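## Task

Take the cryo box standing on the desk and set it upright on the freezer's wire shelf, then close the freezer door far enough that the gasket keeps it shut. The other boxes must stay on their own levels, the freestanding freezer must not end up more than a hand's width from its starting spot, and the robot must release the box and back away at the end. The robot toppling or finishing tilted counts as failure.

## Robot and tools

Robot: TidyBot++, a wheeled base (0.54 m long, 0.50 m wide, 0.38 m tall) on four driven casters, carrying one seven-joint arm with a two-finger gripper. The shoulder sits 0.12 m ahead of the base centre, 0.68 m up. Arm links: upper arm 0.42 m, forearm 0.31 m, hand 0.31 m to the hand point. The arm begins folded, hand pointing down, sticking out up to 0.08 m past the base front. Cameras: base_camera (fixed on the base, looking forward and down) and wrist_camera (on the hand, looking along the fingers).

Frames (metres): base frame has its origin on the floor below the base centre, x forward, y left, z up. The odometry frame is the base frame as it was at scene start; base_odometry gives x, y and heading (rad, left positive, -3.142 to 3.142). hand_pose is the midpoint between the finger pads, in the base frame: x, y, z then quaternion qw, qx, qy, qz; the hand's z axis runs out along the fingers, and the fingers open along its y axis. base_tilt is in degrees, forward and right positive.

move: one action plus optional cameras (list from base_camera, wrist_camera, all; omitted or null means all, [] means none) and blocking (true or omitted waits until everything rests; false returns in about 0.5 s while motion continues). Action keys:
- base: an object of relative offsets from where the base currently is, along its own axes at the start: translate_m (forward +, -2 to 2 m), strafe_m (left +, -2 to 2 m), rotate_rad (counter-clockwise +, -6.3 to 6.3 rad). Combined translation goes in a straight line.
- joints: absolute targets by name. joint_1_rad, joint_3_rad, joint_5_rad, joint_7_rad turn freely (shortest way; use steps under half a turn). joint_2_rad -2.249 to 2.249, joint_4_rad -2.579 to 2.579, joint_6_rad -2.099 to 2.099, all radians. joint_1_rad positive is clockwise from above, the reverse of rotate_rad. gripper_pos 0 (open, ~85 mm gap) to 1 (closed); gap is roughly 85 x (1 - gripper_pos) mm. joint_7_rad near 1.57 with hand down opens the fingers left-right.
- target: one list of seven numbers, an absolute hand pose in the base frame [x, y, z, qw, qx, qy, qz], metres. Only gripper_pos may accompany it in joints.
- speeds: caps for this action only: translate_m and strafe_m 0.05 to 0.5 m/s (give one when combining them), rotate_rad 0.1 to 1.57 rad/s.
Unknown keys make a call invalid; out-of-range values get it refused, and a refusal or an unrequested stop cancels the remaining move, wait and finished_scene calls of that reply.

wait: seconds from 0 to 10, plus cameras; returns state and images, early if motions finish. stop: brakes all running motions (cameras optional). zoom_image: camera name and region [x0, y0, x1, y1] in pixels, at most 504 x 504, origin top-left. read_manual: section "licences" only; no motion. finished_scene: scene, the current scene's number; ends it irreversibly.

Result lines: "move" is done or the worst status. base_status, joint_status, hand_status: done, moving, off_target (resting away from target, maybe still pushing), stopped, contact_stop, time_out, not_followed, torque_fault, limit_stop_at_motor_heat. "joint command not followed" / "pose unreachable" mean a self-collision or reach check withheld arm targets (the gripper still acts). hand_target is where the commanded joints would put the hand. motor_effort is percent of maximum, sign toward higher joint values, bracketed peak of the last action. on_its_own lists uncommanded behaviour. Motor temperatures: one value per arm joint; MOTOR HOT appears at 60 °C, and at 75 °C the arm goes limp for 30 to 60 s. ARM HIT flags the arm striking itself or the base. Base done only means the wheels turned enough; slipping or being blocked can leave it short.

Practical notes: hand targets usually land within ~3 cm; correct by adding (desired minus measured) to the last target. To keep a pose, resend hand_target, not hand_pose. A load makes the arm sag; never command a joint to its current reading while carrying. A hand pointing down reaches at most about 0.94 m high, and only near the base. The arm ignores obstacles and keeps pushing; nothing stops it hitting the base. A held object touching a surface shows as hand_pose ceasing to descend. Gripper at 1 squeezes 100 to 150 N per finger; done at 1 means empty. The base accelerates up to 0.5 m/s2 and can drift a few centimetres.

Avoid: driving or turning while the arm is caught above about 0.6 m (tipping), sideways swings with the arm outstretched, reaching far out from fold over nearby furniture, driving the arm into things (torque fault: arm frozen 10 s; limits 104.5 N m joints 1 to 4, 51.3 N m joints 5 to 7), dropping or releasing moving objects, slamming the door, shoving the freezer, and straining the gripper by pulling, twisting or squeezing hard on something still supported. Backing away or retracting the arm rights a slight lean. Loose objects may occasionally be nudged by outside disturbances.

Each tool is called after ">>>" by a JSON object that holds its "method" and its "body", one argument or row to a line.

## Session

>>> {"method": "move", "body": {

}}

Scene clock: 0.00 s.
Motor temperatures (°C): [28 32 31 32 38 38 47]
base_odometry: x=+0.000 y=+0.000 heading=+0.000
base_tilt: forward=+0.5 right=-0.3
base_status: not commanded
joint_positions: joint_1_rad=+0.001 joint_2_rad=-0.397 joint_3_rad=+3.169 joint_4_rad=-2.536 joint_5_rad=+0.010 joint_6_rad=-0.825 joint_7_rad=+1.600 gripper_pos=+0.000
joint_status: not commanded
motor_effort: joint_1_rad=+2 joint_2_rad=+0 joint_3_rad=+1 joint_4_rad=+16 joint_5_rad=-1 joint_6_rad=+2 joint_7_rad=-1
hand_pose: x=+0.2766 y=-0.0041 z=+0.5944 quat_wxyz=(+0.001, +0.996, +0.004, +0.089) (m; base frame)
hand_target: x=+0.2775 y=-0.0042 z=+0.5949 quat_wxyz=(+0.001, +0.996, +0.004, +0.090) (m; base frame)
hand_status: not commanded
pictures: base_camera, wrist_camera

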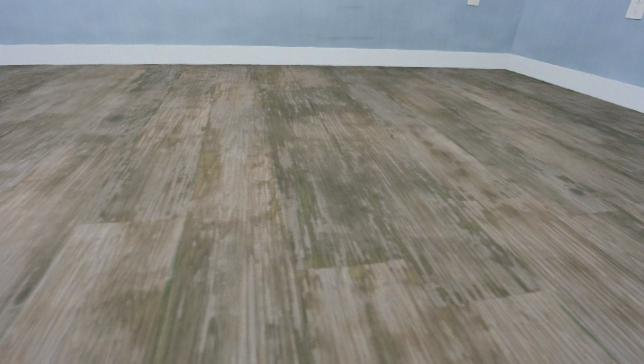

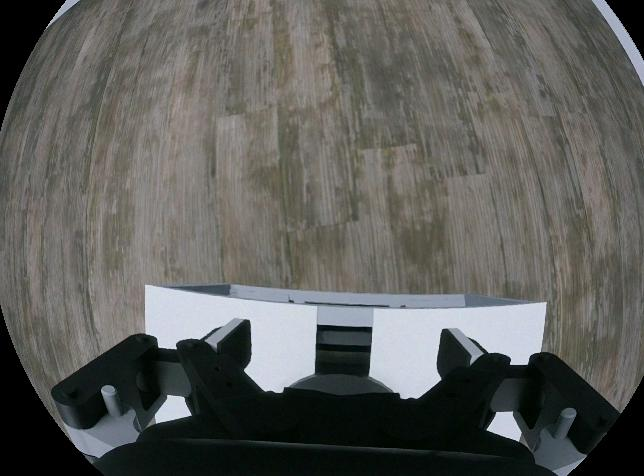

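>>> {"method": "move", "body": {
  "base": {"rotate_rad": 1.0},
  "joints": {"joint_6_rad": 0.5}
}}

>>> {"method": "move", "body": {
  "base": {"rotate_rad": 1.0}
}}

>>> {"method": "move", "body": {
  "base": {"rotate_rad": 1.0}
}}

>>> {"method": "move", "body": {
  "base": {"rotate_rad": 1.0}
}}

>>> {"method": "move", "body": {
  "base": {"rotate_rad": 1.0}
}}

Scene clock: 6.93 s.
Motor temperatures (°C): [28 32 31 32 38 38 47]
move: done
base_odometry: x=+0.000 y=+0.000 heading=+0.999
base_tilt: forward=+0.5 right=-0.3
base_status: done
joint_positions: joint_1_rad=+0.001 joint_2_rad=-0.397 joint_3_rad=+3.169 joint_4_rad=-2.536 joint_5_rad=+0.010 joint_6_rad=+0.438 joint_7_rad=+1.600 gripper_pos=+0.000
joint_status: all done
motor_effort: joint_1_rad=+1(2) joint_2_rad=-4(5) joint_3_rad=+1(2) joint_4_rad=+20(20) joint_5_rad=-1(2) joint_6_rad=+9(9) joint_7_rad=-1(2)
hand_pose: x=+0.5301 y=-0.0102 z=+0.8602 quat_wxyz=(+0.016, +0.752, +0.002, +0.659) (m; base frame)
hand_target: x=+0.5324 y=-0.0104 z=+0.8804 quat_wxyz=(+0.016, +0.730, +0.002, +0.683) (m; base frame)
hand_status: not commanded
pictures: base_camera, wrist_camera
camera_calibration:
wrist_camera: T_world_to_cam=[[0.0370298, -0.997674, 0.0572361, -0.0720179], [-0.12392, -0.0614176, -0.99039, 0.971856], [0.991601, 0.0295813, -0.125906, -0.286769], [0, 0, 0, 1]] pos_world=[0.407459, -0.00367828, 0.930533]

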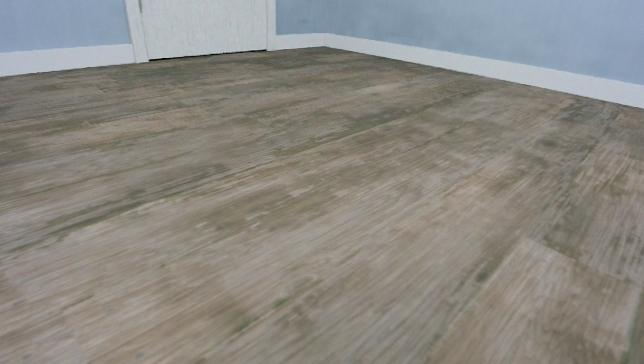

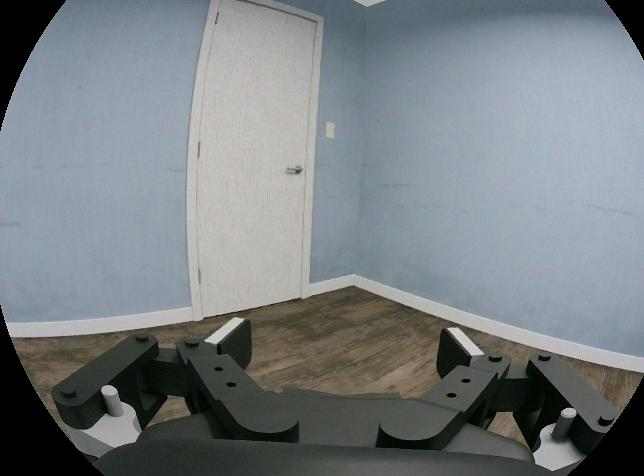

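Scene clock: 8.80 s.
Motor temperatures (°C): [28 32 31 32 38 38 47]
move: done
base_odometry: x=+0.000 y=+0.000 heading=+1.998
base_tilt: forward=+0.5 right=-0.3
base_status: done
joint_positions: joint_1_rad=+0.001 joint_2_rad=-0.397 joint_3_rad=+3.169 joint_4_rad=-2.536 joint_5_rad=+0.010 joint_6_rad=+0.438 joint_7_rad=+1.600 gripper_pos=+0.000
joint_status: not commanded
motor_effort: joint_1_rad=+1(2) joint_2_rad=-5(5) joint_3_rad=+1(2) joint_4_rad=+20(20) joint_5_rad=+0(1) joint_6_rad=+9(9) joint_7_rad=+0(1)
hand_pose: x=+0.5301 y=-0.0102 z=+0.8603 quat_wxyz=(+0.016, +0.752, +0.002, +0.659) (m; base frame)
hand_target: x=+0.5324 y=-0.0104 z=+0.8804 quat_wxyz=(+0.016, +0.730, +0.002, +0.683) (m; base frame)
hand_status: not commanded
pictures: base_camera, wrist_camera
camera_calibration:
wrist_camera: T_world_to_cam=[[0.0371632, -0.997667, 0.0572581, -0.07205], [-0.12373, -0.0614506, -0.990411, 0.971834], [0.99162, 0.0297223, -0.125725, -0.286936], [0, 0, 0, 1]] pos_world=[0.407454, -0.0036337, 0.930566]

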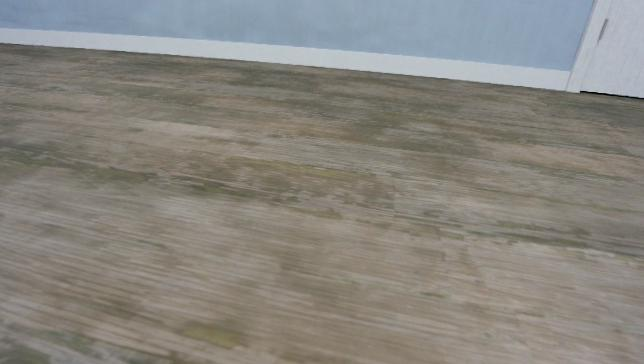

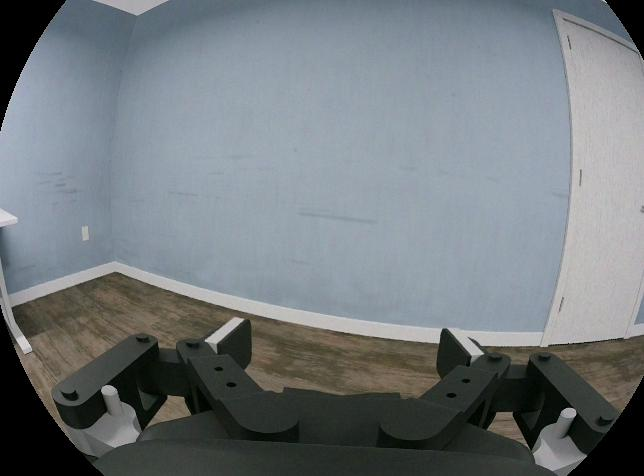

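Scene clock: 10.70 s.
Motor temperatures (°C): [28 32 31 32 38 38 47]
move: done
base_odometry: x=+0.000 y=+0.000 heading=+2.998
base_tilt: forward=+0.5 right=-0.3
base_status: done
joint_positions: joint_1_rad=+0.001 joint_2_rad=-0.397 joint_3_rad=+3.169 joint_4_rad=-2.536 joint_5_rad=+0.010 joint_6_rad=+0.438 joint_7_rad=+1.600 gripper_pos=+0.000
joint_status: not commanded
motor_effort: joint_1_rad=+1(2) joint_2_rad=-5(5) joint_3_rad=+0(2) joint_4_rad=+20(20) joint_5_rad=+0(1) joint_6_rad=+9(10) joint_7_rad=-1(2)
hand_pose: x=+0.5301 y=-0.0101 z=+0.8603 quat_wxyz=(+0.016, +0.752, +0.002, +0.659) (m; base frame)
hand_target: x=+0.5324 y=-0.0104 z=+0.8804 quat_wxyz=(+0.016, +0.730, +0.002, +0.683) (m; base frame)
hand_status: not commanded
pictures: base_camera, wrist_camera
camera_calibration:
wrist_camera: T_world_to_cam=[[0.0373603, -0.997659, 0.0572843, -0.0720917], [-0.123657, -0.0614993, -0.990417, 0.971825], [0.991621, 0.0299186, -0.125665, -0.28699], [0, 0, 0, 1]] pos_world=[0.407452, -0.00357001, 0.930578]

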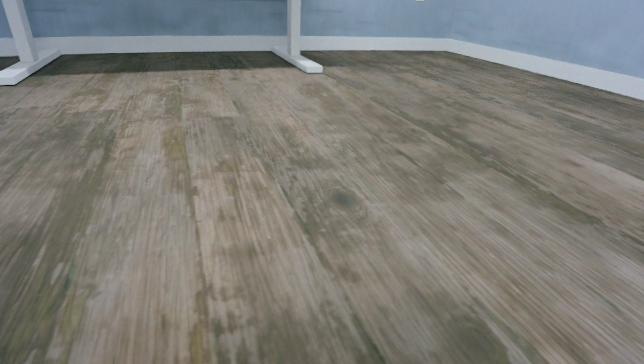

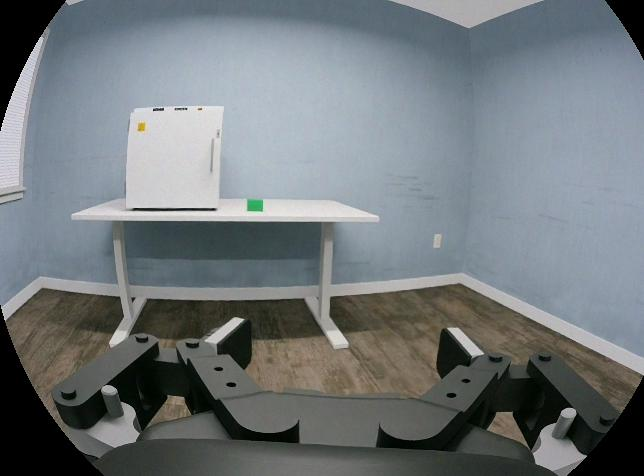

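Scene clock: 12.57 s.
Motor temperatures (°C): [28 32 31 32 38 38 47]
move: done
base_odometry: x=+0.000 y=+0.000 heading=-2.286
base_tilt: forward=+0.5 right=-0.4
base_status: done
joint_positions: joint_1_rad=+0.001 joint_2_rad=-0.397 joint_3_rad=+3.169 joint_4_rad=-2.536 joint_5_rad=+0.010 joint_6_rad=+0.438 joint_7_rad=+1.600 gripper_pos=+0.000
joint_status: not commanded
motor_effort: joint_1_rad=+1(2) joint_2_rad=-4(5) joint_3_rad=+0(2) joint_4_rad=+20(20) joint_5_rad=+0(1) joint_6_rad=+9(9) joint_7_rad=+0(2)
hand_pose: x=+0.5301 y=-0.0100 z=+0.8603 quat_wxyz=(+0.016, +0.752, +0.002, +0.659) (m; base frame)
hand_target: x=+0.5324 y=-0.0104 z=+0.8804 quat_wxyz=(+0.016, +0.730, +0.002, +0.683) (m; base frame)
hand_status: not commanded
pictures: base_camera, wrist_camera
camera_calibration:
wrist_camera: T_world_to_cam=[[0.0374716, -0.997654, 0.0572992, -0.0721155], [-0.12359, -0.061526, -0.990424, 0.971817], [0.991626, 0.0300312, -0.125605, -0.287045], [0, 0, 0, 1]] pos_world=[0.40745, -0.00353393, 0.930589]

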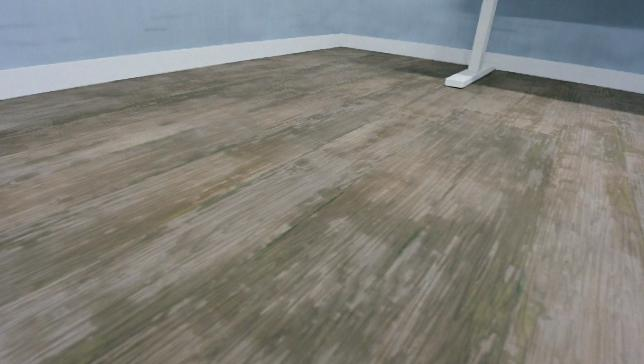

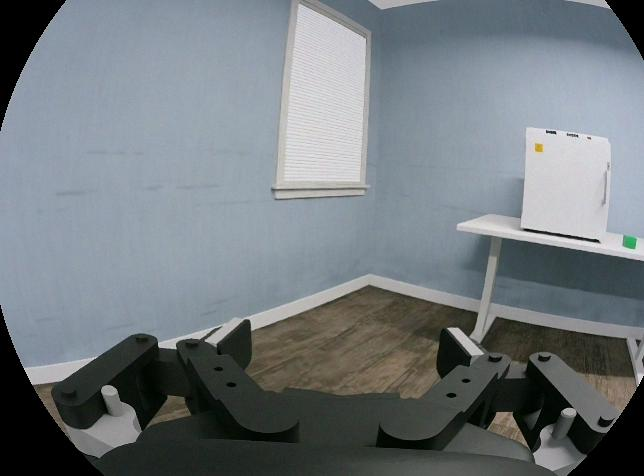

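Scene clock: 14.43 s.
Motor temperatures (°C): [28 32 31 32 38 38 47]
move: done
base_odometry: x=+0.000 y=+0.000 heading=-1.287
base_tilt: forward=+0.5 right=-0.3
base_status: done
joint_positions: joint_1_rad=+0.001 joint_2_rad=-0.397 joint_3_rad=+3.169 joint_4_rad=-2.536 joint_5_rad=+0.010 joint_6_rad=+0.438 joint_7_rad=+1.600 gripper_pos=+0.000
joint_status: not commanded
motor_effort: joint_1_rad=+0(2) joint_2_rad=-5(5) joint_3_rad=+0(2) joint_4_rad=+20(20) joint_5_rad=+0(1) joint_6_rad=+8(9) joint_7_rad=+0(2)
hand_pose: x=+0.5301 y=-0.0100 z=+0.8604 quat_wxyz=(+0.016, +0.752, +0.002, +0.659) (m; base frame)
hand_target: x=+0.5324 y=-0.0104 z=+0.8804 quat_wxyz=(+0.016, +0.730, +0.002, +0.683) (m; base frame)
hand_status: not commanded
pictures: base_camera, wrist_camera
camera_calibration:
wrist_camera: T_world_to_cam=[[0.0376086, -0.997647, 0.0573177, -0.0721451], [-0.12346, -0.0615576, -0.990438, 0.971802], [0.991637, 0.0301726, -0.125485, -0.287156], [0, 0, 0, 1]] pos_world=[0.407447, -0.00348936, 0.930611]

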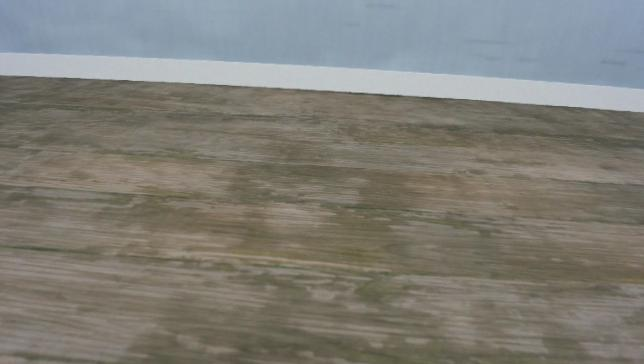

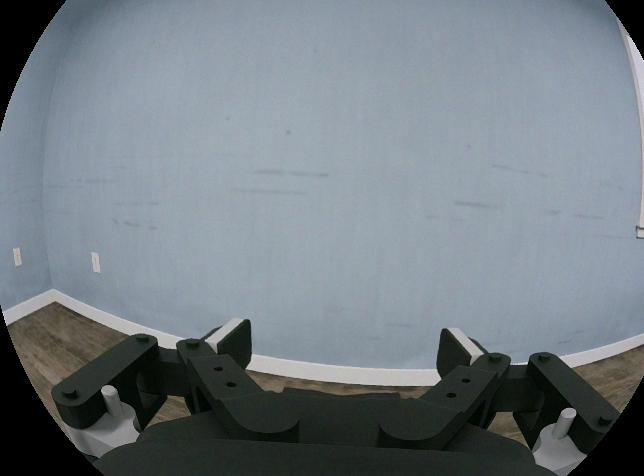

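>>> {"method": "move", "body": {
  "base": {"rotate_rad": -1.855}
}}

>>> {"method": "zoom_image", "body": {
  "camera": "wrist_camera",
  "region": [60, 80, 400, 360]
}}

Scene clock: 22.87 s.
Motor temperatures (°C): [28 32 31 32 38 38 47]
move: done
base_odometry: x=+0.000 y=+0.000 heading=-3.141
base_tilt: forward=+0.6 right=-0.3
base_status: done
joint_positions: joint_1_rad=+0.001 joint_2_rad=-0.397 joint_3_rad=+3.169 joint_4_rad=-2.536 joint_5_rad=+0.010 joint_6_rad=+0.439 joint_7_rad=+1.600 gripper_pos=+0.000
joint_status: not commanded
motor_effort: joint_1_rad=+2(2) joint_2_rad=-5(6) joint_3_rad=+0(2) joint_4_rad=+20(20) joint_5_rad=-1(2) joint_6_rad=+9(9) joint_7_rad=-1(2)
hand_pose: x=+0.5301 y=-0.0100 z=+0.8605 quat_wxyz=(+0.016, +0.751, +0.002, +0.660) (m; base frame)
hand_target: x=+0.5324 y=-0.0104 z=+0.8804 quat_wxyz=(+0.016, +0.730, +0.002, +0.683) (m; base frame)
hand_status: not commanded
pictures: base_camera, wrist_camera
camera_calibration:
wrist_camera: T_world_to_cam=[[0.0375904, -0.997647, 0.0573354, -0.0721571], [-0.123159, -0.0615638, -0.990476, 0.971769], [0.991675, 0.030171, -0.125183, -0.287436], [0, 0, 0, 1]] pos_world=[0.407438, -0.00348931, 0.930668]

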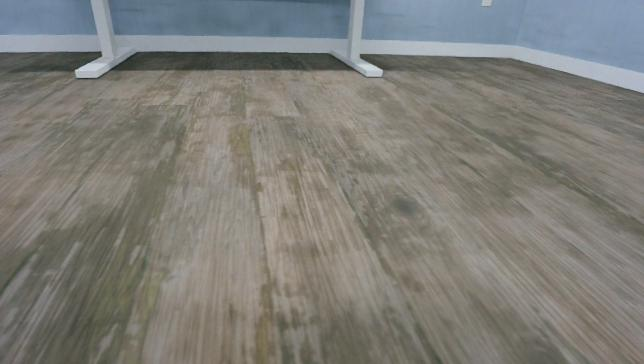

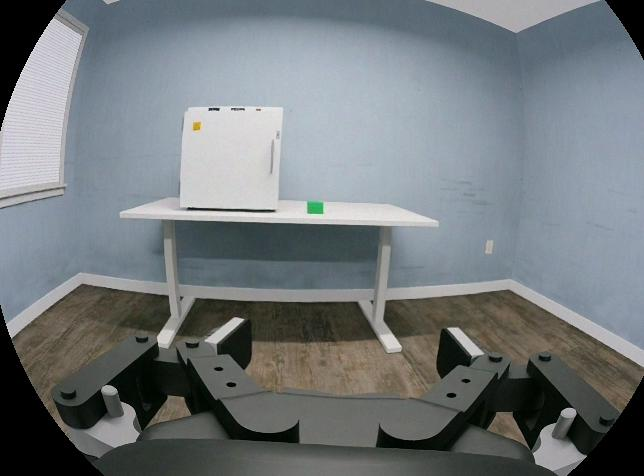

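Scaled by 1.482.

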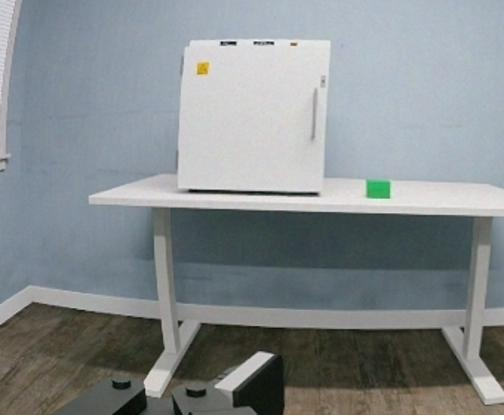

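>>> {"method": "move", "body": {
  "base": {"translate_m": 0.7}
}}

>>> {"method": "zoom_image", "body": {
  "camera": "wrist_camera",
  "region": [60, 0, 460, 360]
}}

Scene clock: 32.63 s.
Motor temperatures (°C): [28 32 31 32 38 38 47]
move: done
base_odometry: x=-0.700 y=+0.000 heading=+3.141
base_tilt: forward=+0.5 right=-0.3
base_status: done
joint_positions: joint_1_rad=+0.001 joint_2_rad=-0.396 joint_3_rad=+3.169 joint_4_rad=-2.536 joint_5_rad=+0.010 joint_6_rad=+0.440 joint_7_rad=+1.600 gripper_pos=+0.000
joint_status: not commanded
motor_effort: joint_1_rad=+1(2) joint_2_rad=-5(7) joint_3_rad=+1(1) joint_4_rad=+19(21) joint_5_rad=+0(1) joint_6_rad=+8(9) joint_7_rad=+0(2)
hand_pose: x=+0.5303 y=-0.0100 z=+0.8606 quat_wxyz=(+0.016, +0.751, +0.002, +0.660) (m; base frame)
hand_target: x=+0.5324 y=-0.0104 z=+0.8804 quat_wxyz=(+0.016, +0.730, +0.002, +0.683) (m; base frame)
hand_status: not commanded
pictures: base_camera, wrist_camera
camera_calibration:
wrist_camera: T_world_to_cam=[[0.0375493, -0.997646, 0.0573865, -0.0721955], [-0.122504, -0.0615894, -0.990555, 0.971649], [0.991757, 0.0301645, -0.124529, -0.288186], [0, 0, 0, 1]] pos_world=[0.407553, -0.0034892, 0.930727]

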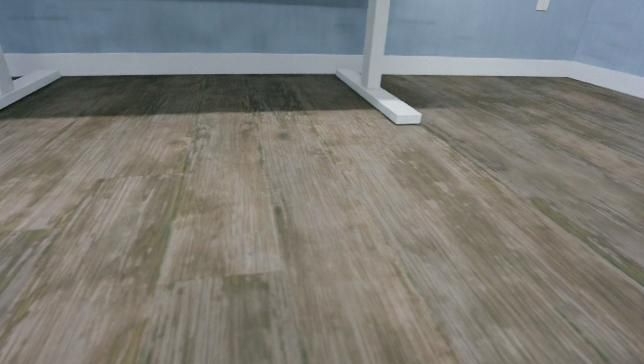

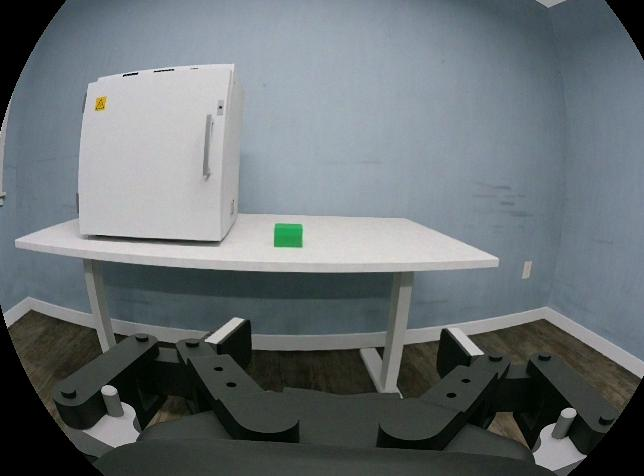

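Scaled by 1.260.

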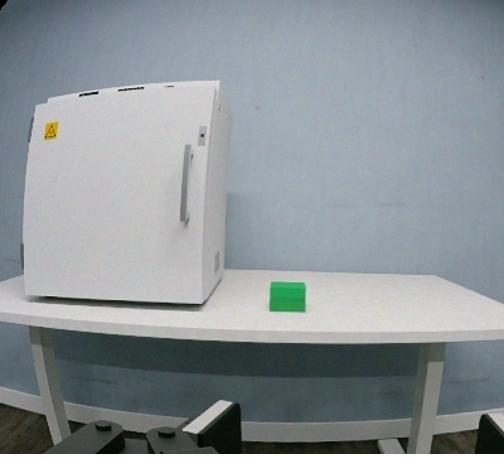

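>>> {"method": "move", "body": {
  "base": {"rotate_rad": 0.22}
}}

>>> {"method": "zoom_image", "body": {
  "camera": "wrist_camera",
  "region": [120, 40, 420, 280]
}}

>>> {"method": "zoom_image", "body": {
  "camera": "wrist_camera",
  "region": [300, 190, 400, 270]
}}

Scene clock: 69.50 s.
Motor temperatures (°C): [28 32 31 32 38 38 47]
move: done
base_odometry: x=-0.700 y=+0.000 heading=-2.921
base_tilt: forward=+0.6 right=-0.3
base_status: done
joint_positions: joint_1_rad=+0.000 joint_2_rad=-0.396 joint_3_rad=+3.169 joint_4_rad=-2.536 joint_5_rad=+0.010 joint_6_rad=+0.440 joint_7_rad=+1.600 gripper_pos=+0.000
joint_status: not commanded
motor_effort: joint_1_rad=+0(3) joint_2_rad=-5(5) joint_3_rad=+1(2) joint_4_rad=+19(20) joint_5_rad=+0(1) joint_6_rad=+8(9) joint_7_rad=+0(1)
hand_pose: x=+0.5303 y=-0.0099 z=+0.8606 quat_wxyz=(+0.016, +0.751, +0.002, +0.660) (m; base frame)
hand_target: x=+0.5324 y=-0.0104 z=+0.8804 quat_wxyz=(+0.016, +0.730, +0.002, +0.683) (m; base frame)
hand_status: not commanded
pictures: base_camera, wrist_camera
camera_calibration:
wrist_camera: T_world_to_cam=[[0.0376313, -0.997642, 0.0574014, -0.0722158], [-0.122439, -0.0616124, -0.990562, 0.971641], [0.991762, 0.030248, -0.124469, -0.288242], [0, 0, 0, 1]] pos_world=[0.407551, -0.00346158, 0.930739]

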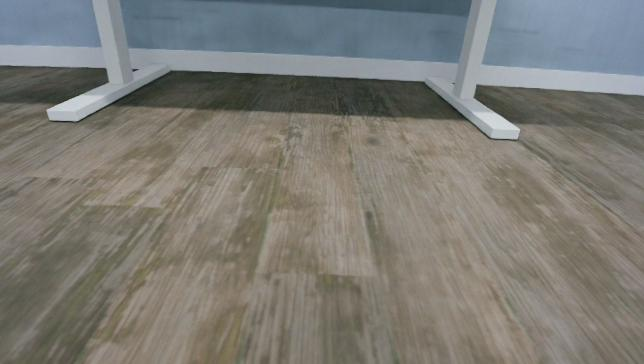

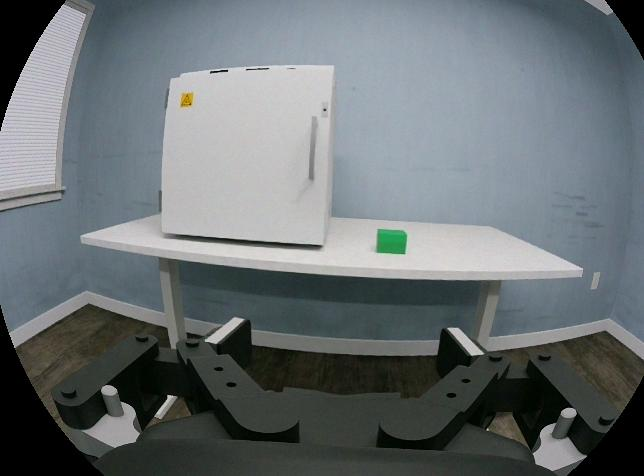

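Scaled by 1.680.

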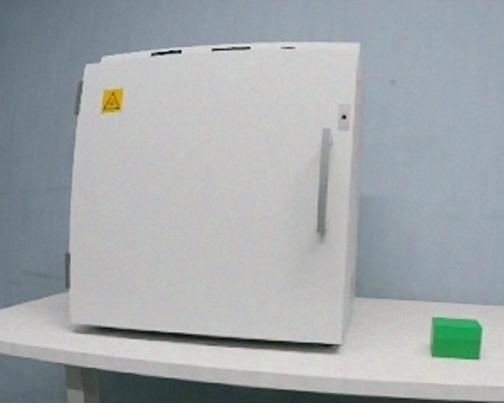

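Scaled by 5.040.

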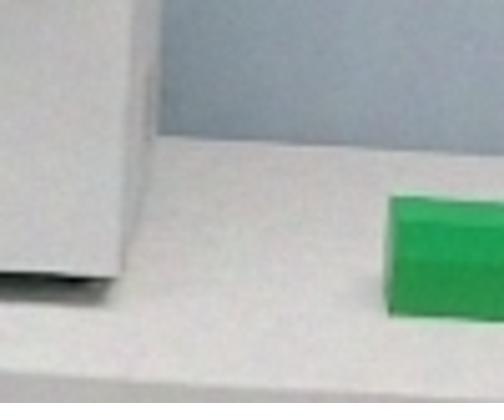

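>>> {"method": "move", "body": {
  "base": {"strafe_m": 0.09},
  "target": [0.66, 0.0, 0.99, 0, 0.7071, 0, 0.7071]
}}

>>> {"method": "zoom_image", "body": {
  "camera": "wrist_camera",
  "region": [120, 60, 520, 360]
}}

Scene clock: 106.97 s.
Motor temperatures (°C): [28 32 31 32 38 38 47]
move: off_target
base_odometry: x=-0.681 y=-0.088 heading=-2.920
base_tilt: forward=+0.5 right=-0.4
base_status: done
joint_positions: joint_1_rad=-0.001 joint_2_rad=-0.169 joint_3_rad=+3.167 joint_4_rad=-2.100 joint_5_rad=+0.010 joint_6_rad=+0.411 joint_7_rad=+1.600 gripper_pos=+0.000
joint_status: not commanded
motor_effort: joint_1_rad=+1(2) joint_2_rad=-15(16) joint_3_rad=+1(3) joint_4_rad=+21(22) joint_5_rad=+0(1) joint_6_rad=+9(9) joint_7_rad=+0(1)
hand_pose: x=+0.6536 y=-0.0116 z=+1.0019 quat_wxyz=(+0.020, +0.689, +0.005, +0.725) (m; base frame)
hand_target: x=+0.6600 y=+0.0000 z=+0.9900 quat_wxyz=(+0.000, +0.707, +0.000, +0.707) (m; base frame)
hand_status: off_target (0.018 m and 3.7 deg from the pose sent, 0.183 m and 7.6 deg at the start)
pictures: base_camera, wrist_camera
camera_calibration:
wrist_camera: T_world_to_cam=[[0.0261208, -0.996899, 0.0742284, -0.0959471], [0.0570869, -0.072645, -0.995723, 1.01431], [0.998027, 0.0302465, 0.0550123, -0.576786], [0, 0, 0, 1]] pos_world=[0.520251, -0.00451958, 1.04882]

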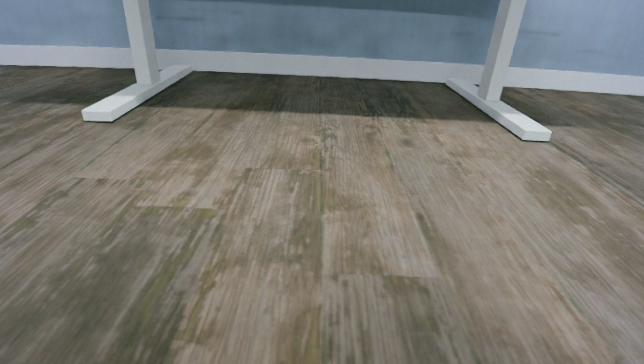

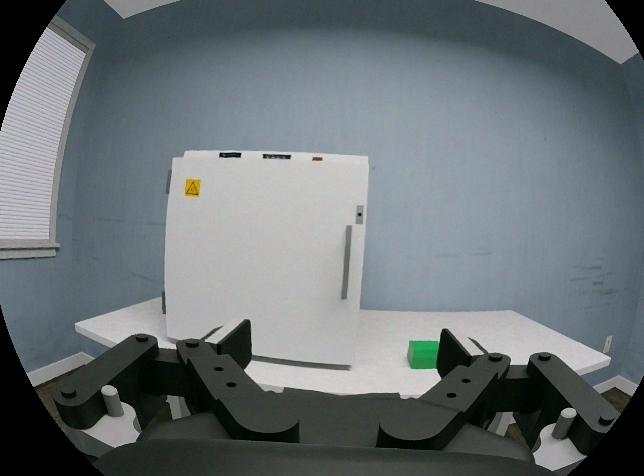

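Scaled by 1.260.

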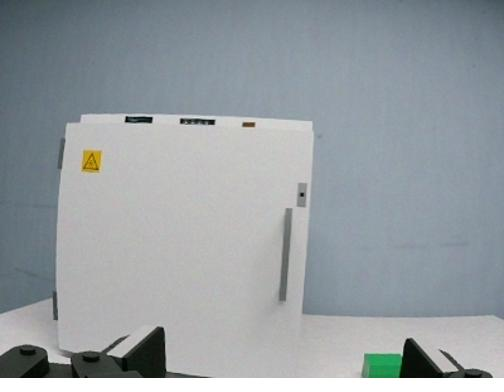

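>>> {"method": "move", "body": {
  "base": {"translate_m": 0.36},
  "cameras": ["wrist_camera"]
}}

Scene clock: 115.00 s.
Motor temperatures (°C): [28 32 31 32 38 38 47]
move: done
base_odometry: x=-1.032 y=-0.168 heading=-2.919
base_tilt: forward=+0.6 right=-0.3
base_status: done
joint_positions: joint_1_rad=-0.001 joint_2_rad=-0.155 joint_3_rad=+3.167 joint_4_rad=-2.096 joint_5_rad=+0.010 joint_6_rad=+0.409 joint_7_rad=+1.600 gripper_pos=+0.000
joint_status: not commanded
motor_effort: joint_1_rad=+0(2) joint_2_rad=-15(18) joint_3_rad=+1(1) joint_4_rad=+21(22) joint_5_rad=+0(1) joint_6_rad=+9(9) joint_7_rad=+0(2)
hand_pose: x=+0.6583 y=-0.0113 z=+0.9957 quat_wxyz=(+0.020, +0.693, +0.005, +0.720) (m; base frame)
hand_target: x=+0.6600 y=+0.0000 z=+0.9900 quat_wxyz=(+0.000, +0.707, +0.000, +0.707) (m; base frame)
hand_status: not commanded
pictures: wrist_camera
camera_calibration:
wrist_camera: T_world_to_cam=[[0.0275516, -0.996883, 0.0739305, -0.0960021], [0.0442533, -0.0726697, -0.996374, 1.01695], [0.99864, 0.0307234, 0.0421132, -0.568776], [0, 0, 0, 1]] pos_world=[0.525644, -0.00432654, 1.04432]

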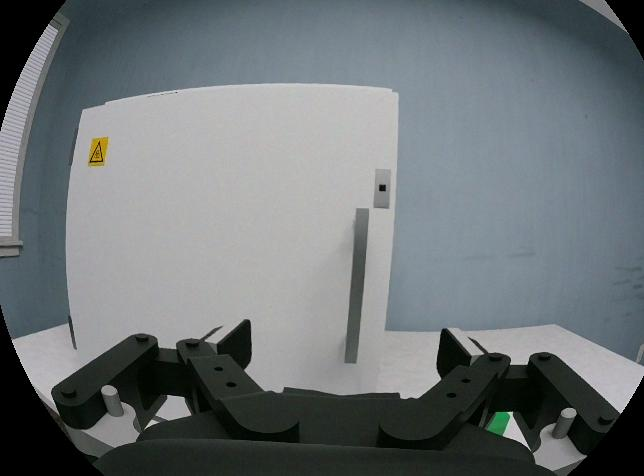

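>>> {"method": "move", "body": {
  "base": {"translate_m": 0.135, "strafe_m": -0.008},
  "speeds": {"translate_m": 0.15},
  "cameras": ["wrist_camera"]
}}

>>> {"method": "zoom_image", "body": {
  "camera": "wrist_camera",
  "region": [220, 160, 480, 420]
}}

Scene clock: 128.27 s.
Motor temperatures (°C): [28 32 31 32 38 38 47]
move: done
base_odometry: x=-1.165 y=-0.190 heading=-2.919
base_tilt: forward=+0.6 right=-0.3
base_status: done
joint_positions: joint_1_rad=-0.001 joint_2_rad=-0.155 joint_3_rad=+3.167 joint_4_rad=-2.096 joint_5_rad=+0.010 joint_6_rad=+0.409 joint_7_rad=+1.600 gripper_pos=+0.000
joint_status: not commanded
motor_effort: joint_1_rad=+1(2) joint_2_rad=-15(18) joint_3_rad=+0(1) joint_4_rad=+21(22) joint_5_rad=-1(1) joint_6_rad=+8(9) joint_7_rad=+0(1)
hand_pose: x=+0.6583 y=-0.0113 z=+0.9959 quat_wxyz=(+0.019, +0.693, +0.005, +0.720) (m; base frame)
hand_target: x=+0.6600 y=+0.0000 z=+0.9900 quat_wxyz=(+0.000, +0.707, +0.000, +0.707) (m; base frame)
hand_status: not commanded
pictures: wrist_camera
camera_calibration:
wrist_camera: T_world_to_cam=[[0.0276454, -0.99688, 0.0739373, -0.0960245], [0.044544, -0.0726636, -0.996361, 1.01699], [0.998625, 0.0308383, 0.0423962, -0.568976], [0, 0, 0, 1]] pos_world=[0.525547, -0.00428026, 1.04452]

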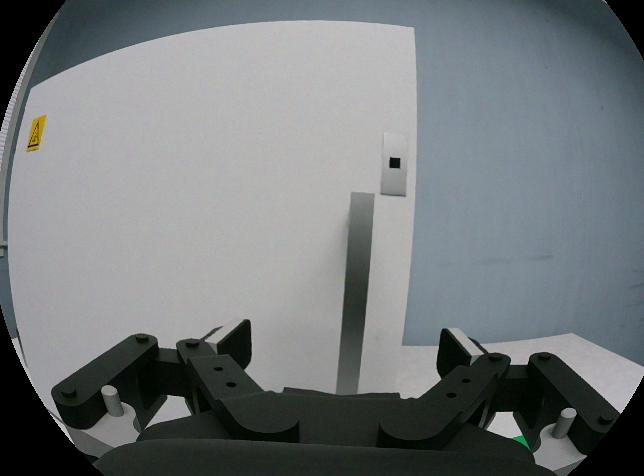

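Scaled by 1.938.

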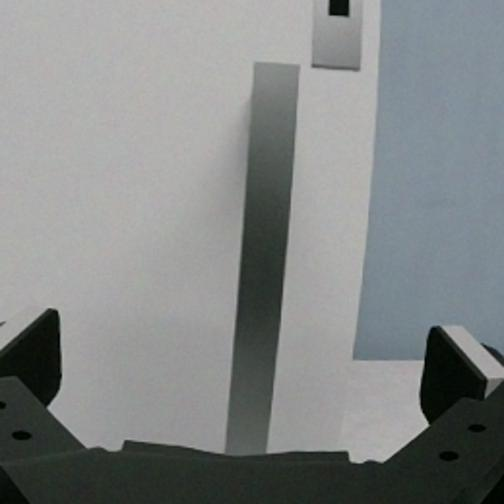

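>>> {"method": "move", "body": {
  "joints": {"gripper_pos": 0.7},
  "cameras": ["wrist_camera"]
}}

>>> {"method": "zoom_image", "body": {
  "camera": "wrist_camera",
  "region": [220, 200, 480, 460]
}}

Scene clock: 140.17 s.
Motor temperatures (°C): [28 32 31 32 38 38 47]
move: done
base_odometry: x=-1.165 y=-0.190 heading=-2.919
base_tilt: forward=+0.6 right=-0.4
base_status: not commanded
joint_positions: joint_1_rad=-0.001 joint_2_rad=-0.155 joint_3_rad=+3.167 joint_4_rad=-2.096 joint_5_rad=+0.010 joint_6_rad=+0.409 joint_7_rad=+1.600 gripper_pos=+0.700
joint_status: all done
motor_effort: joint_1_rad=+1(1) joint_2_rad=-15(16) joint_3_rad=+0(1) joint_4_rad=+22(22) joint_5_rad=+0(1) joint_6_rad=+8(9) joint_7_rad=-1(1)
hand_pose: x=+0.6583 y=-0.0113 z=+0.9959 quat_wxyz=(+0.019, +0.693, +0.005, +0.720) (m; base frame)
hand_target: x=+0.6600 y=+0.0000 z=+0.9900 quat_wxyz=(+0.000, +0.707, +0.000, +0.707) (m; base frame)
hand_status: not commanded
pictures: wrist_camera
camera_calibration:
wrist_camera: T_world_to_cam=[[0.0276454, -0.99688, 0.0739373, -0.0960245], [0.044544, -0.0726636, -0.996361, 1.01699], [0.998625, 0.0308383, 0.0423962, -0.568976], [0, 0, 0, 1]] pos_world=[0.525547, -0.00428026, 1.04452]

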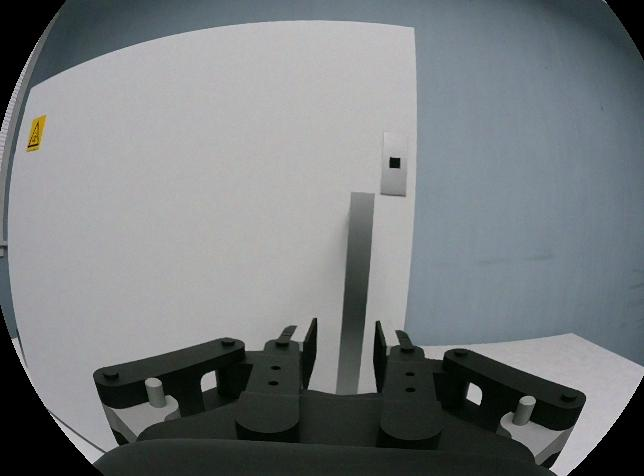

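Scaled by 1.938.

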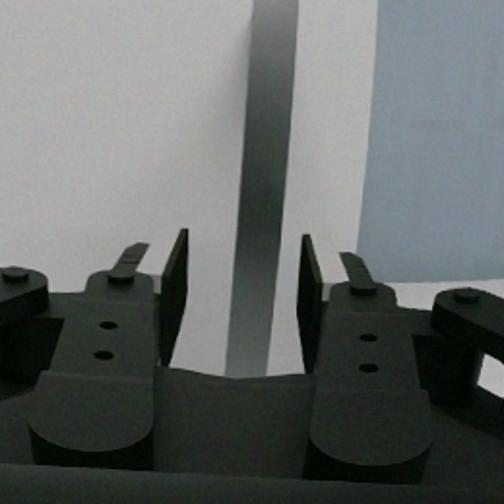

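>>> {"method": "move", "body": {
  "joints": {"gripper_pos": 1.0},
  "cameras": ["wrist_camera"]
}}

>>> {"method": "zoom_image", "body": {
  "camera": "wrist_camera",
  "region": [220, 200, 480, 460]
}}

Scene clock: 144.80 s.
Motor temperatures (°C): [28 32 31 32 38 38 47]
move: done
base_odometry: x=-1.165 y=-0.190 heading=-2.919
base_tilt: forward=+0.5 right=-0.3
base_status: not commanded
joint_positions: joint_1_rad=-0.001 joint_2_rad=-0.155 joint_3_rad=+3.167 joint_4_rad=-2.096 joint_5_rad=+0.010 joint_6_rad=+0.409 joint_7_rad=+1.600 gripper_pos=+0.999
joint_status: all done
motor_effort: joint_1_rad=+0(1) joint_2_rad=-15(16) joint_3_rad=+1(1) joint_4_rad=+21(22) joint_5_rad=+0(1) joint_6_rad=+8(9) joint_7_rad=-1(1)
hand_pose: x=+0.6583 y=-0.0113 z=+0.9959 quat_wxyz=(+0.019, +0.693, +0.005, +0.720) (m; base frame)
hand_target: x=+0.6600 y=+0.0000 z=+0.9900 quat_wxyz=(+0.000, +0.707, +0.000, +0.707) (m; base frame)
hand_status: not commanded
pictures: wrist_camera
camera_calibration:
wrist_camera: T_world_to_cam=[[0.0276454, -0.99688, 0.0739373, -0.0960245], [0.044544, -0.0726636, -0.996361, 1.01699], [0.998625, 0.0308383, 0.0423962, -0.568976], [0, 0, 0, 1]] pos_world=[0.525547, -0.00428026, 1.04452]

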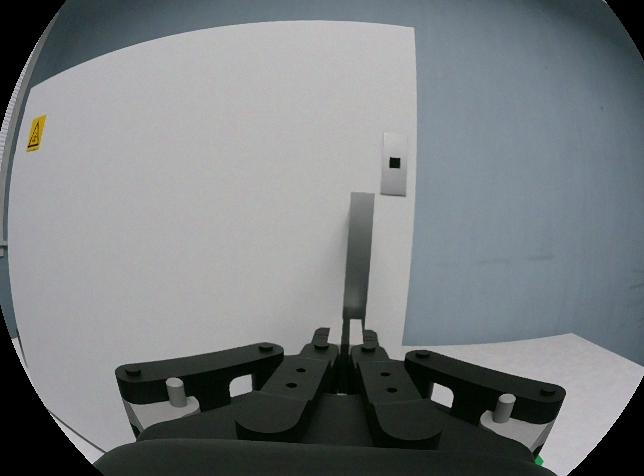

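Scaled by 1.938.

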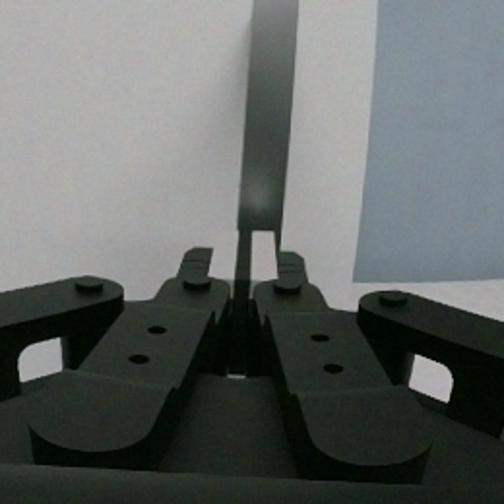

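>>> {"method": "move", "body": {
  "joints": {"gripper_pos": 0.3},
  "cameras": []
}}

>>> {"method": "move", "body": {
  "base": {"translate_m": 0.025},
  "speeds": {"translate_m": 0.1},
  "cameras": ["wrist_camera"]
}}

>>> {"method": "move", "body": {
  "joints": {"gripper_pos": 1.0},
  "cameras": ["wrist_camera"]
}}

>>> {"method": "zoom_image", "body": {
  "camera": "wrist_camera",
  "region": [220, 200, 480, 460]
}}

Scene clock: 156.07 s.
Motor temperatures (°C): [28 33 31 32 38 38 47]
move: done
base_odometry: x=-1.165 y=-0.190 heading=-2.919
base_tilt: forward=+0.5 right=-0.3
base_status: not commanded
joint_positions: joint_1_rad=-0.001 joint_2_rad=-0.155 joint_3_rad=+3.167 joint_4_rad=-2.096 joint_5_rad=+0.010 joint_6_rad=+0.409 joint_7_rad=+1.600 gripper_pos=+0.300
joint_status: all done
motor_effort: joint_1_rad=+1(2) joint_2_rad=-15(16) joint_3_rad=+0(1) joint_4_rad=+21(22) joint_5_rad=-1(1) joint_6_rad=+8(9) joint_7_rad=-1(1)
hand_pose: x=+0.6583 y=-0.0113 z=+0.9959 quat_wxyz=(+0.019, +0.693, +0.005, +0.720) (m; base frame)
hand_target: x=+0.6600 y=+0.0000 z=+0.9900 quat_wxyz=(+0.000, +0.707, +0.000, +0.707) (m; base frame)
hand_status: not commanded
pictures: none
No camera images: "cameras" was empty.

Scene clock: 156.90 s.
Motor temperatures (°C): [28 33 31 32 38 38 47]
move: done
base_odometry: x=-1.190 y=-0.195 heading=-2.919
base_tilt: forward=+0.5 right=-0.3
base_status: done
joint_positions: joint_1_rad=-0.002 joint_2_rad=-0.152 joint_3_rad=+3.167 joint_4_rad=-2.095 joint_5_rad=+0.010 joint_6_rad=+0.408 joint_7_rad=+1.600 gripper_pos=+0.300
joint_status: not commanded
motor_effort: joint_1_rad=+2(2) joint_2_rad=-16(18) joint_3_rad=+0(2) joint_4_rad=+21(22) joint_5_rad=+0(1) joint_6_rad=+9(10) joint_7_rad=-1(2)
hand_pose: x=+0.6595 y=-0.0111 z=+0.9948 quat_wxyz=(+0.019, +0.694, +0.005, +0.720) (m; base frame)
hand_target: x=+0.6600 y=+0.0000 z=+0.9900 quat_wxyz=(+0.000, +0.707, +0.000, +0.707) (m; base frame)
hand_status: not commanded
pictures: wrist_camera
camera_calibration:
wrist_camera: T_world_to_cam=[[0.0281702, -0.996868, 0.0739015, -0.096104], [0.0421236, -0.0726813, -0.996465, 1.01753], [0.998715, 0.0311837, 0.0399442, -0.567841], [0, 0, 0, 1]] pos_world=[0.526957, -0.00414047, 1.04371]

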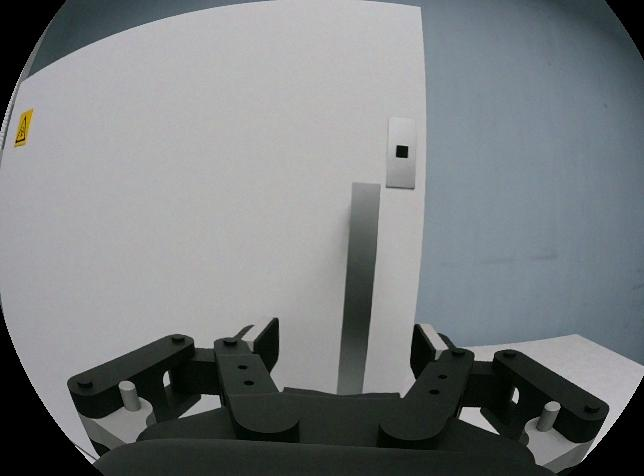

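Scene clock: 157.83 s.
Motor temperatures (°C): [28 33 31 32 38 38 47]
move: off_target
base_odometry: x=-1.190 y=-0.195 heading=-2.919
base_tilt: forward=+0.5 right=-0.3
base_status: not commanded
joint_positions: joint_1_rad=+0.001 joint_2_rad=-0.153 joint_3_rad=+3.170 joint_4_rad=-2.094 joint_5_rad=+0.010 joint_6_rad=+0.406 joint_7_rad=+1.597 gripper_pos=+0.905
joint_status: gripper_pos off_target (ended at +0.905, target +1.000)
motor_effort: joint_1_rad=-3(7) joint_2_rad=-15(16) joint_3_rad=-4(8) joint_4_rad=+21(24) joint_5_rad=+2(3) joint_6_rad=+9(10) joint_7_rad=+1(2)
hand_pose: x=+0.6591 y=-0.0145 z=+0.9950 quat_wxyz=(+0.020, +0.694, +0.002, +0.719) (m; base frame)
hand_target: x=+0.6600 y=+0.0000 z=+0.9900 quat_wxyz=(+0.000, +0.707, +0.000, +0.707) (m; base frame)
hand_status: not commanded
pictures: wrist_camera
camera_calibration:
wrist_camera: T_world_to_cam=[[0.0224047, -0.997303, 0.0698908, -0.0916687], [0.0409677, -0.0689338, -0.99678, 1.01858], [0.998909, 0.0251958, 0.0393128, -0.56685], [0, 0, 0, 1]] pos_world=[0.526556, -0.00692444, 1.04399]

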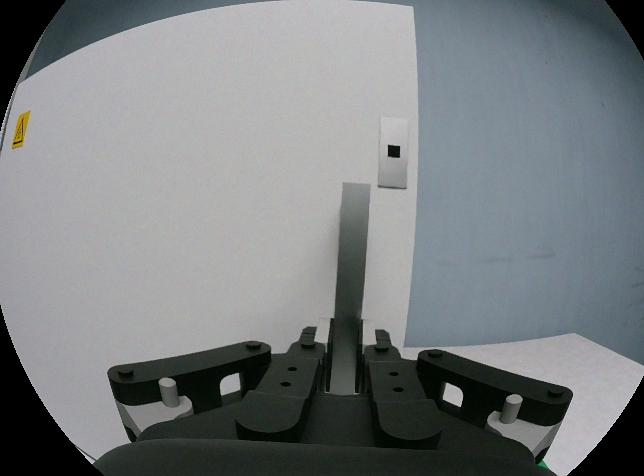

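Scaled by 1.938.

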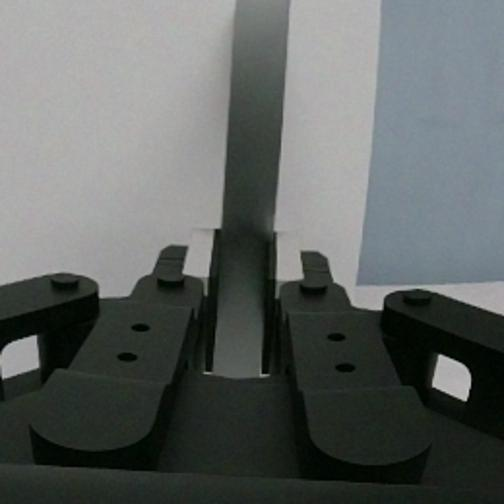

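>>> {"method": "move", "body": {
  "base": {"translate_m": -0.034, "strafe_m": 0.074, "rotate_rad": -0.1},
  "speeds": {"translate_m": 0.09, "rotate_rad": 0.1},
  "cameras": ["wrist_camera"]
}}

Scene clock: 168.83 s.
Motor temperatures (°C): [28 33 31 33 38 37 47]
move: done
base_odometry: x=-1.140 y=-0.260 heading=-3.018
base_tilt: forward=+0.5 right=-0.4
base_status: done
joint_positions: joint_1_rad=-0.003 joint_2_rad=-0.152 joint_3_rad=+3.167 joint_4_rad=-2.088 joint_5_rad=+0.010 joint_6_rad=+0.396 joint_7_rad=+1.597 gripper_pos=+0.905
joint_status: not commanded
motor_effort: joint_1_rad=-5(6) joint_2_rad=-16(25) joint_3_rad=-5(6) joint_4_rad=+23(24) joint_5_rad=+2(3) joint_6_rad=+10(10) joint_7_rad=+2(2)
hand_pose: x=+0.6604 y=-0.0105 z=+0.9949 quat_wxyz=(+0.018, +0.696, +0.004, +0.718) (m; base frame)
hand_target: x=+0.6600 y=+0.0000 z=+0.9900 quat_wxyz=(+0.000, +0.707, +0.000, +0.707) (m; base frame)
hand_status: not commanded
pictures: wrist_camera
camera_calibration:
wrist_camera: T_world_to_cam=[[0.0299002, -0.99709, 0.0701282, -0.0929014], [0.0362435, -0.0690319, -0.996956, 1.02206], [0.998896, 0.0323508, 0.0340739, -0.563029], [0, 0, 0, 1]] pos_world=[0.528142, -0.00386206, 1.04464]

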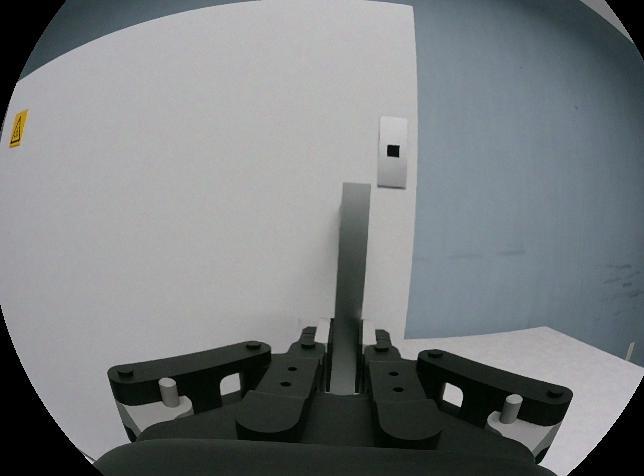

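>>> {"method": "move", "body": {
  "base": {"translate_m": -0.034, "strafe_m": 0.074, "rotate_rad": -0.1},
  "speeds": {"translate_m": 0.09, "rotate_rad": 0.1},
  "cameras": ["wrist_camera"]
}}

>>> {"method": "move", "body": {
  "base": {"translate_m": -0.034, "strafe_m": 0.074, "rotate_rad": -0.1},
  "speeds": {"translate_m": 0.09, "rotate_rad": 0.1},
  "cameras": ["wrist_camera"]
}}

Scene clock: 175.33 s.
Motor temperatures (°C): [28 33 31 33 38 37 47]
move: done
base_odometry: x=-1.097 y=-0.329 heading=-3.118
base_tilt: forward=+0.6 right=-0.3
base_status: done
joint_positions: joint_1_rad=-0.001 joint_2_rad=-0.152 joint_3_rad=+3.167 joint_4_rad=-2.088 joint_5_rad=+0.010 joint_6_rad=+0.395 joint_7_rad=+1.597 gripper_pos=+0.905
joint_status: not commanded
motor_effort: joint_1_rad=+1(6) joint_2_rad=-15(17) joint_3_rad=+0(6) joint_4_rad=+23(24) joint_5_rad=+1(3) joint_6_rad=+9(10) joint_7_rad=+1(2)
hand_pose: x=+0.6604 y=-0.0118 z=+0.9949 quat_wxyz=(+0.018, +0.696, +0.004, +0.717) (m; base frame)
hand_target: x=+0.6600 y=+0.0000 z=+0.9900 quat_wxyz=(+0.000, +0.707, +0.000, +0.707) (m; base frame)
hand_status: not commanded
pictures: wrist_camera
camera_calibration:
wrist_camera: T_world_to_cam=[[0.0274475, -0.997163, 0.0700833, -0.0925791], [0.035981, -0.0690787, -0.996962, 1.02212], [0.998975, 0.0298858, 0.0339829, -0.562944], [0, 0, 0, 1]] pos_world=[0.528131, -0.00488557, 1.04464]

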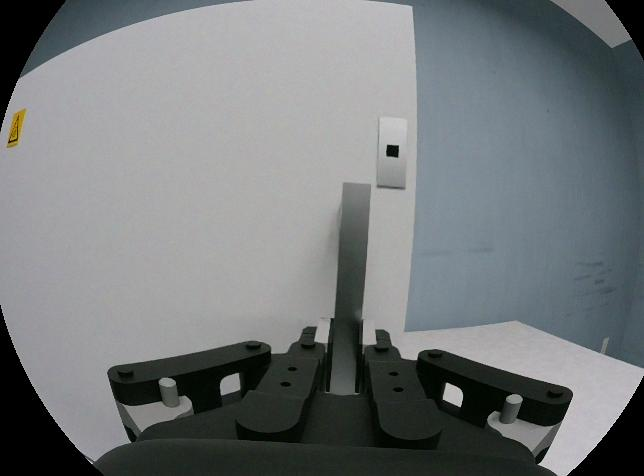

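Scene clock: 176.80 s.
Motor temperatures (°C): [28 33 31 33 38 37 47]
move: done
base_odometry: x=-1.062 y=-0.403 heading=+3.066
base_tilt: forward=+0.5 right=-0.4
base_status: done
joint_positions: joint_1_rad=+0.000 joint_2_rad=-0.152 joint_3_rad=+3.168 joint_4_rad=-2.088 joint_5_rad=+0.010 joint_6_rad=+0.395 joint_7_rad=+1.597 gripper_pos=+0.905
joint_status: not commanded
motor_effort: joint_1_rad=+0(5) joint_2_rad=-15(16) joint_3_rad=-1(6) joint_4_rad=+23(24) joint_5_rad=+1(3) joint_6_rad=+10(10) joint_7_rad=+1(3)
hand_pose: x=+0.6604 y=-0.0129 z=+0.9949 quat_wxyz=(+0.019, +0.696, +0.003, +0.717) (m; base frame)
hand_target: x=+0.6600 y=+0.0000 z=+0.9900 quat_wxyz=(+0.000, +0.707, +0.000, +0.707) (m; base frame)
hand_status: not commanded
pictures: wrist_camera
camera_calibration:
wrist_camera: T_world_to_cam=[[0.0256138, -0.997222, 0.069938, -0.0922622], [0.0358203, -0.0690005, -0.996973, 1.02218], [0.99903, 0.0280415, 0.0339535, -0.562905], [0, 0, 0, 1]] pos_world=[0.528107, -0.00569046, 1.04465]

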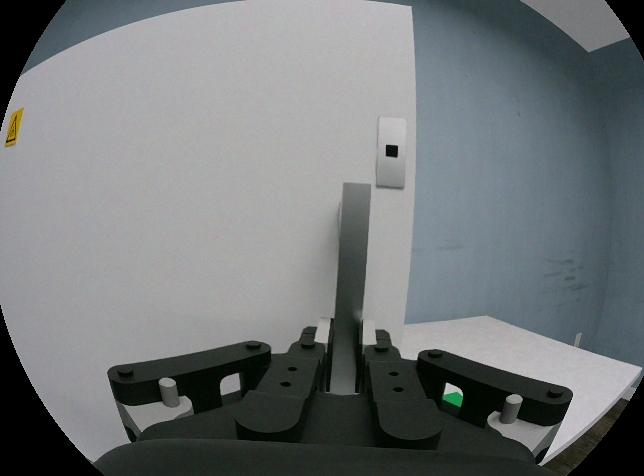

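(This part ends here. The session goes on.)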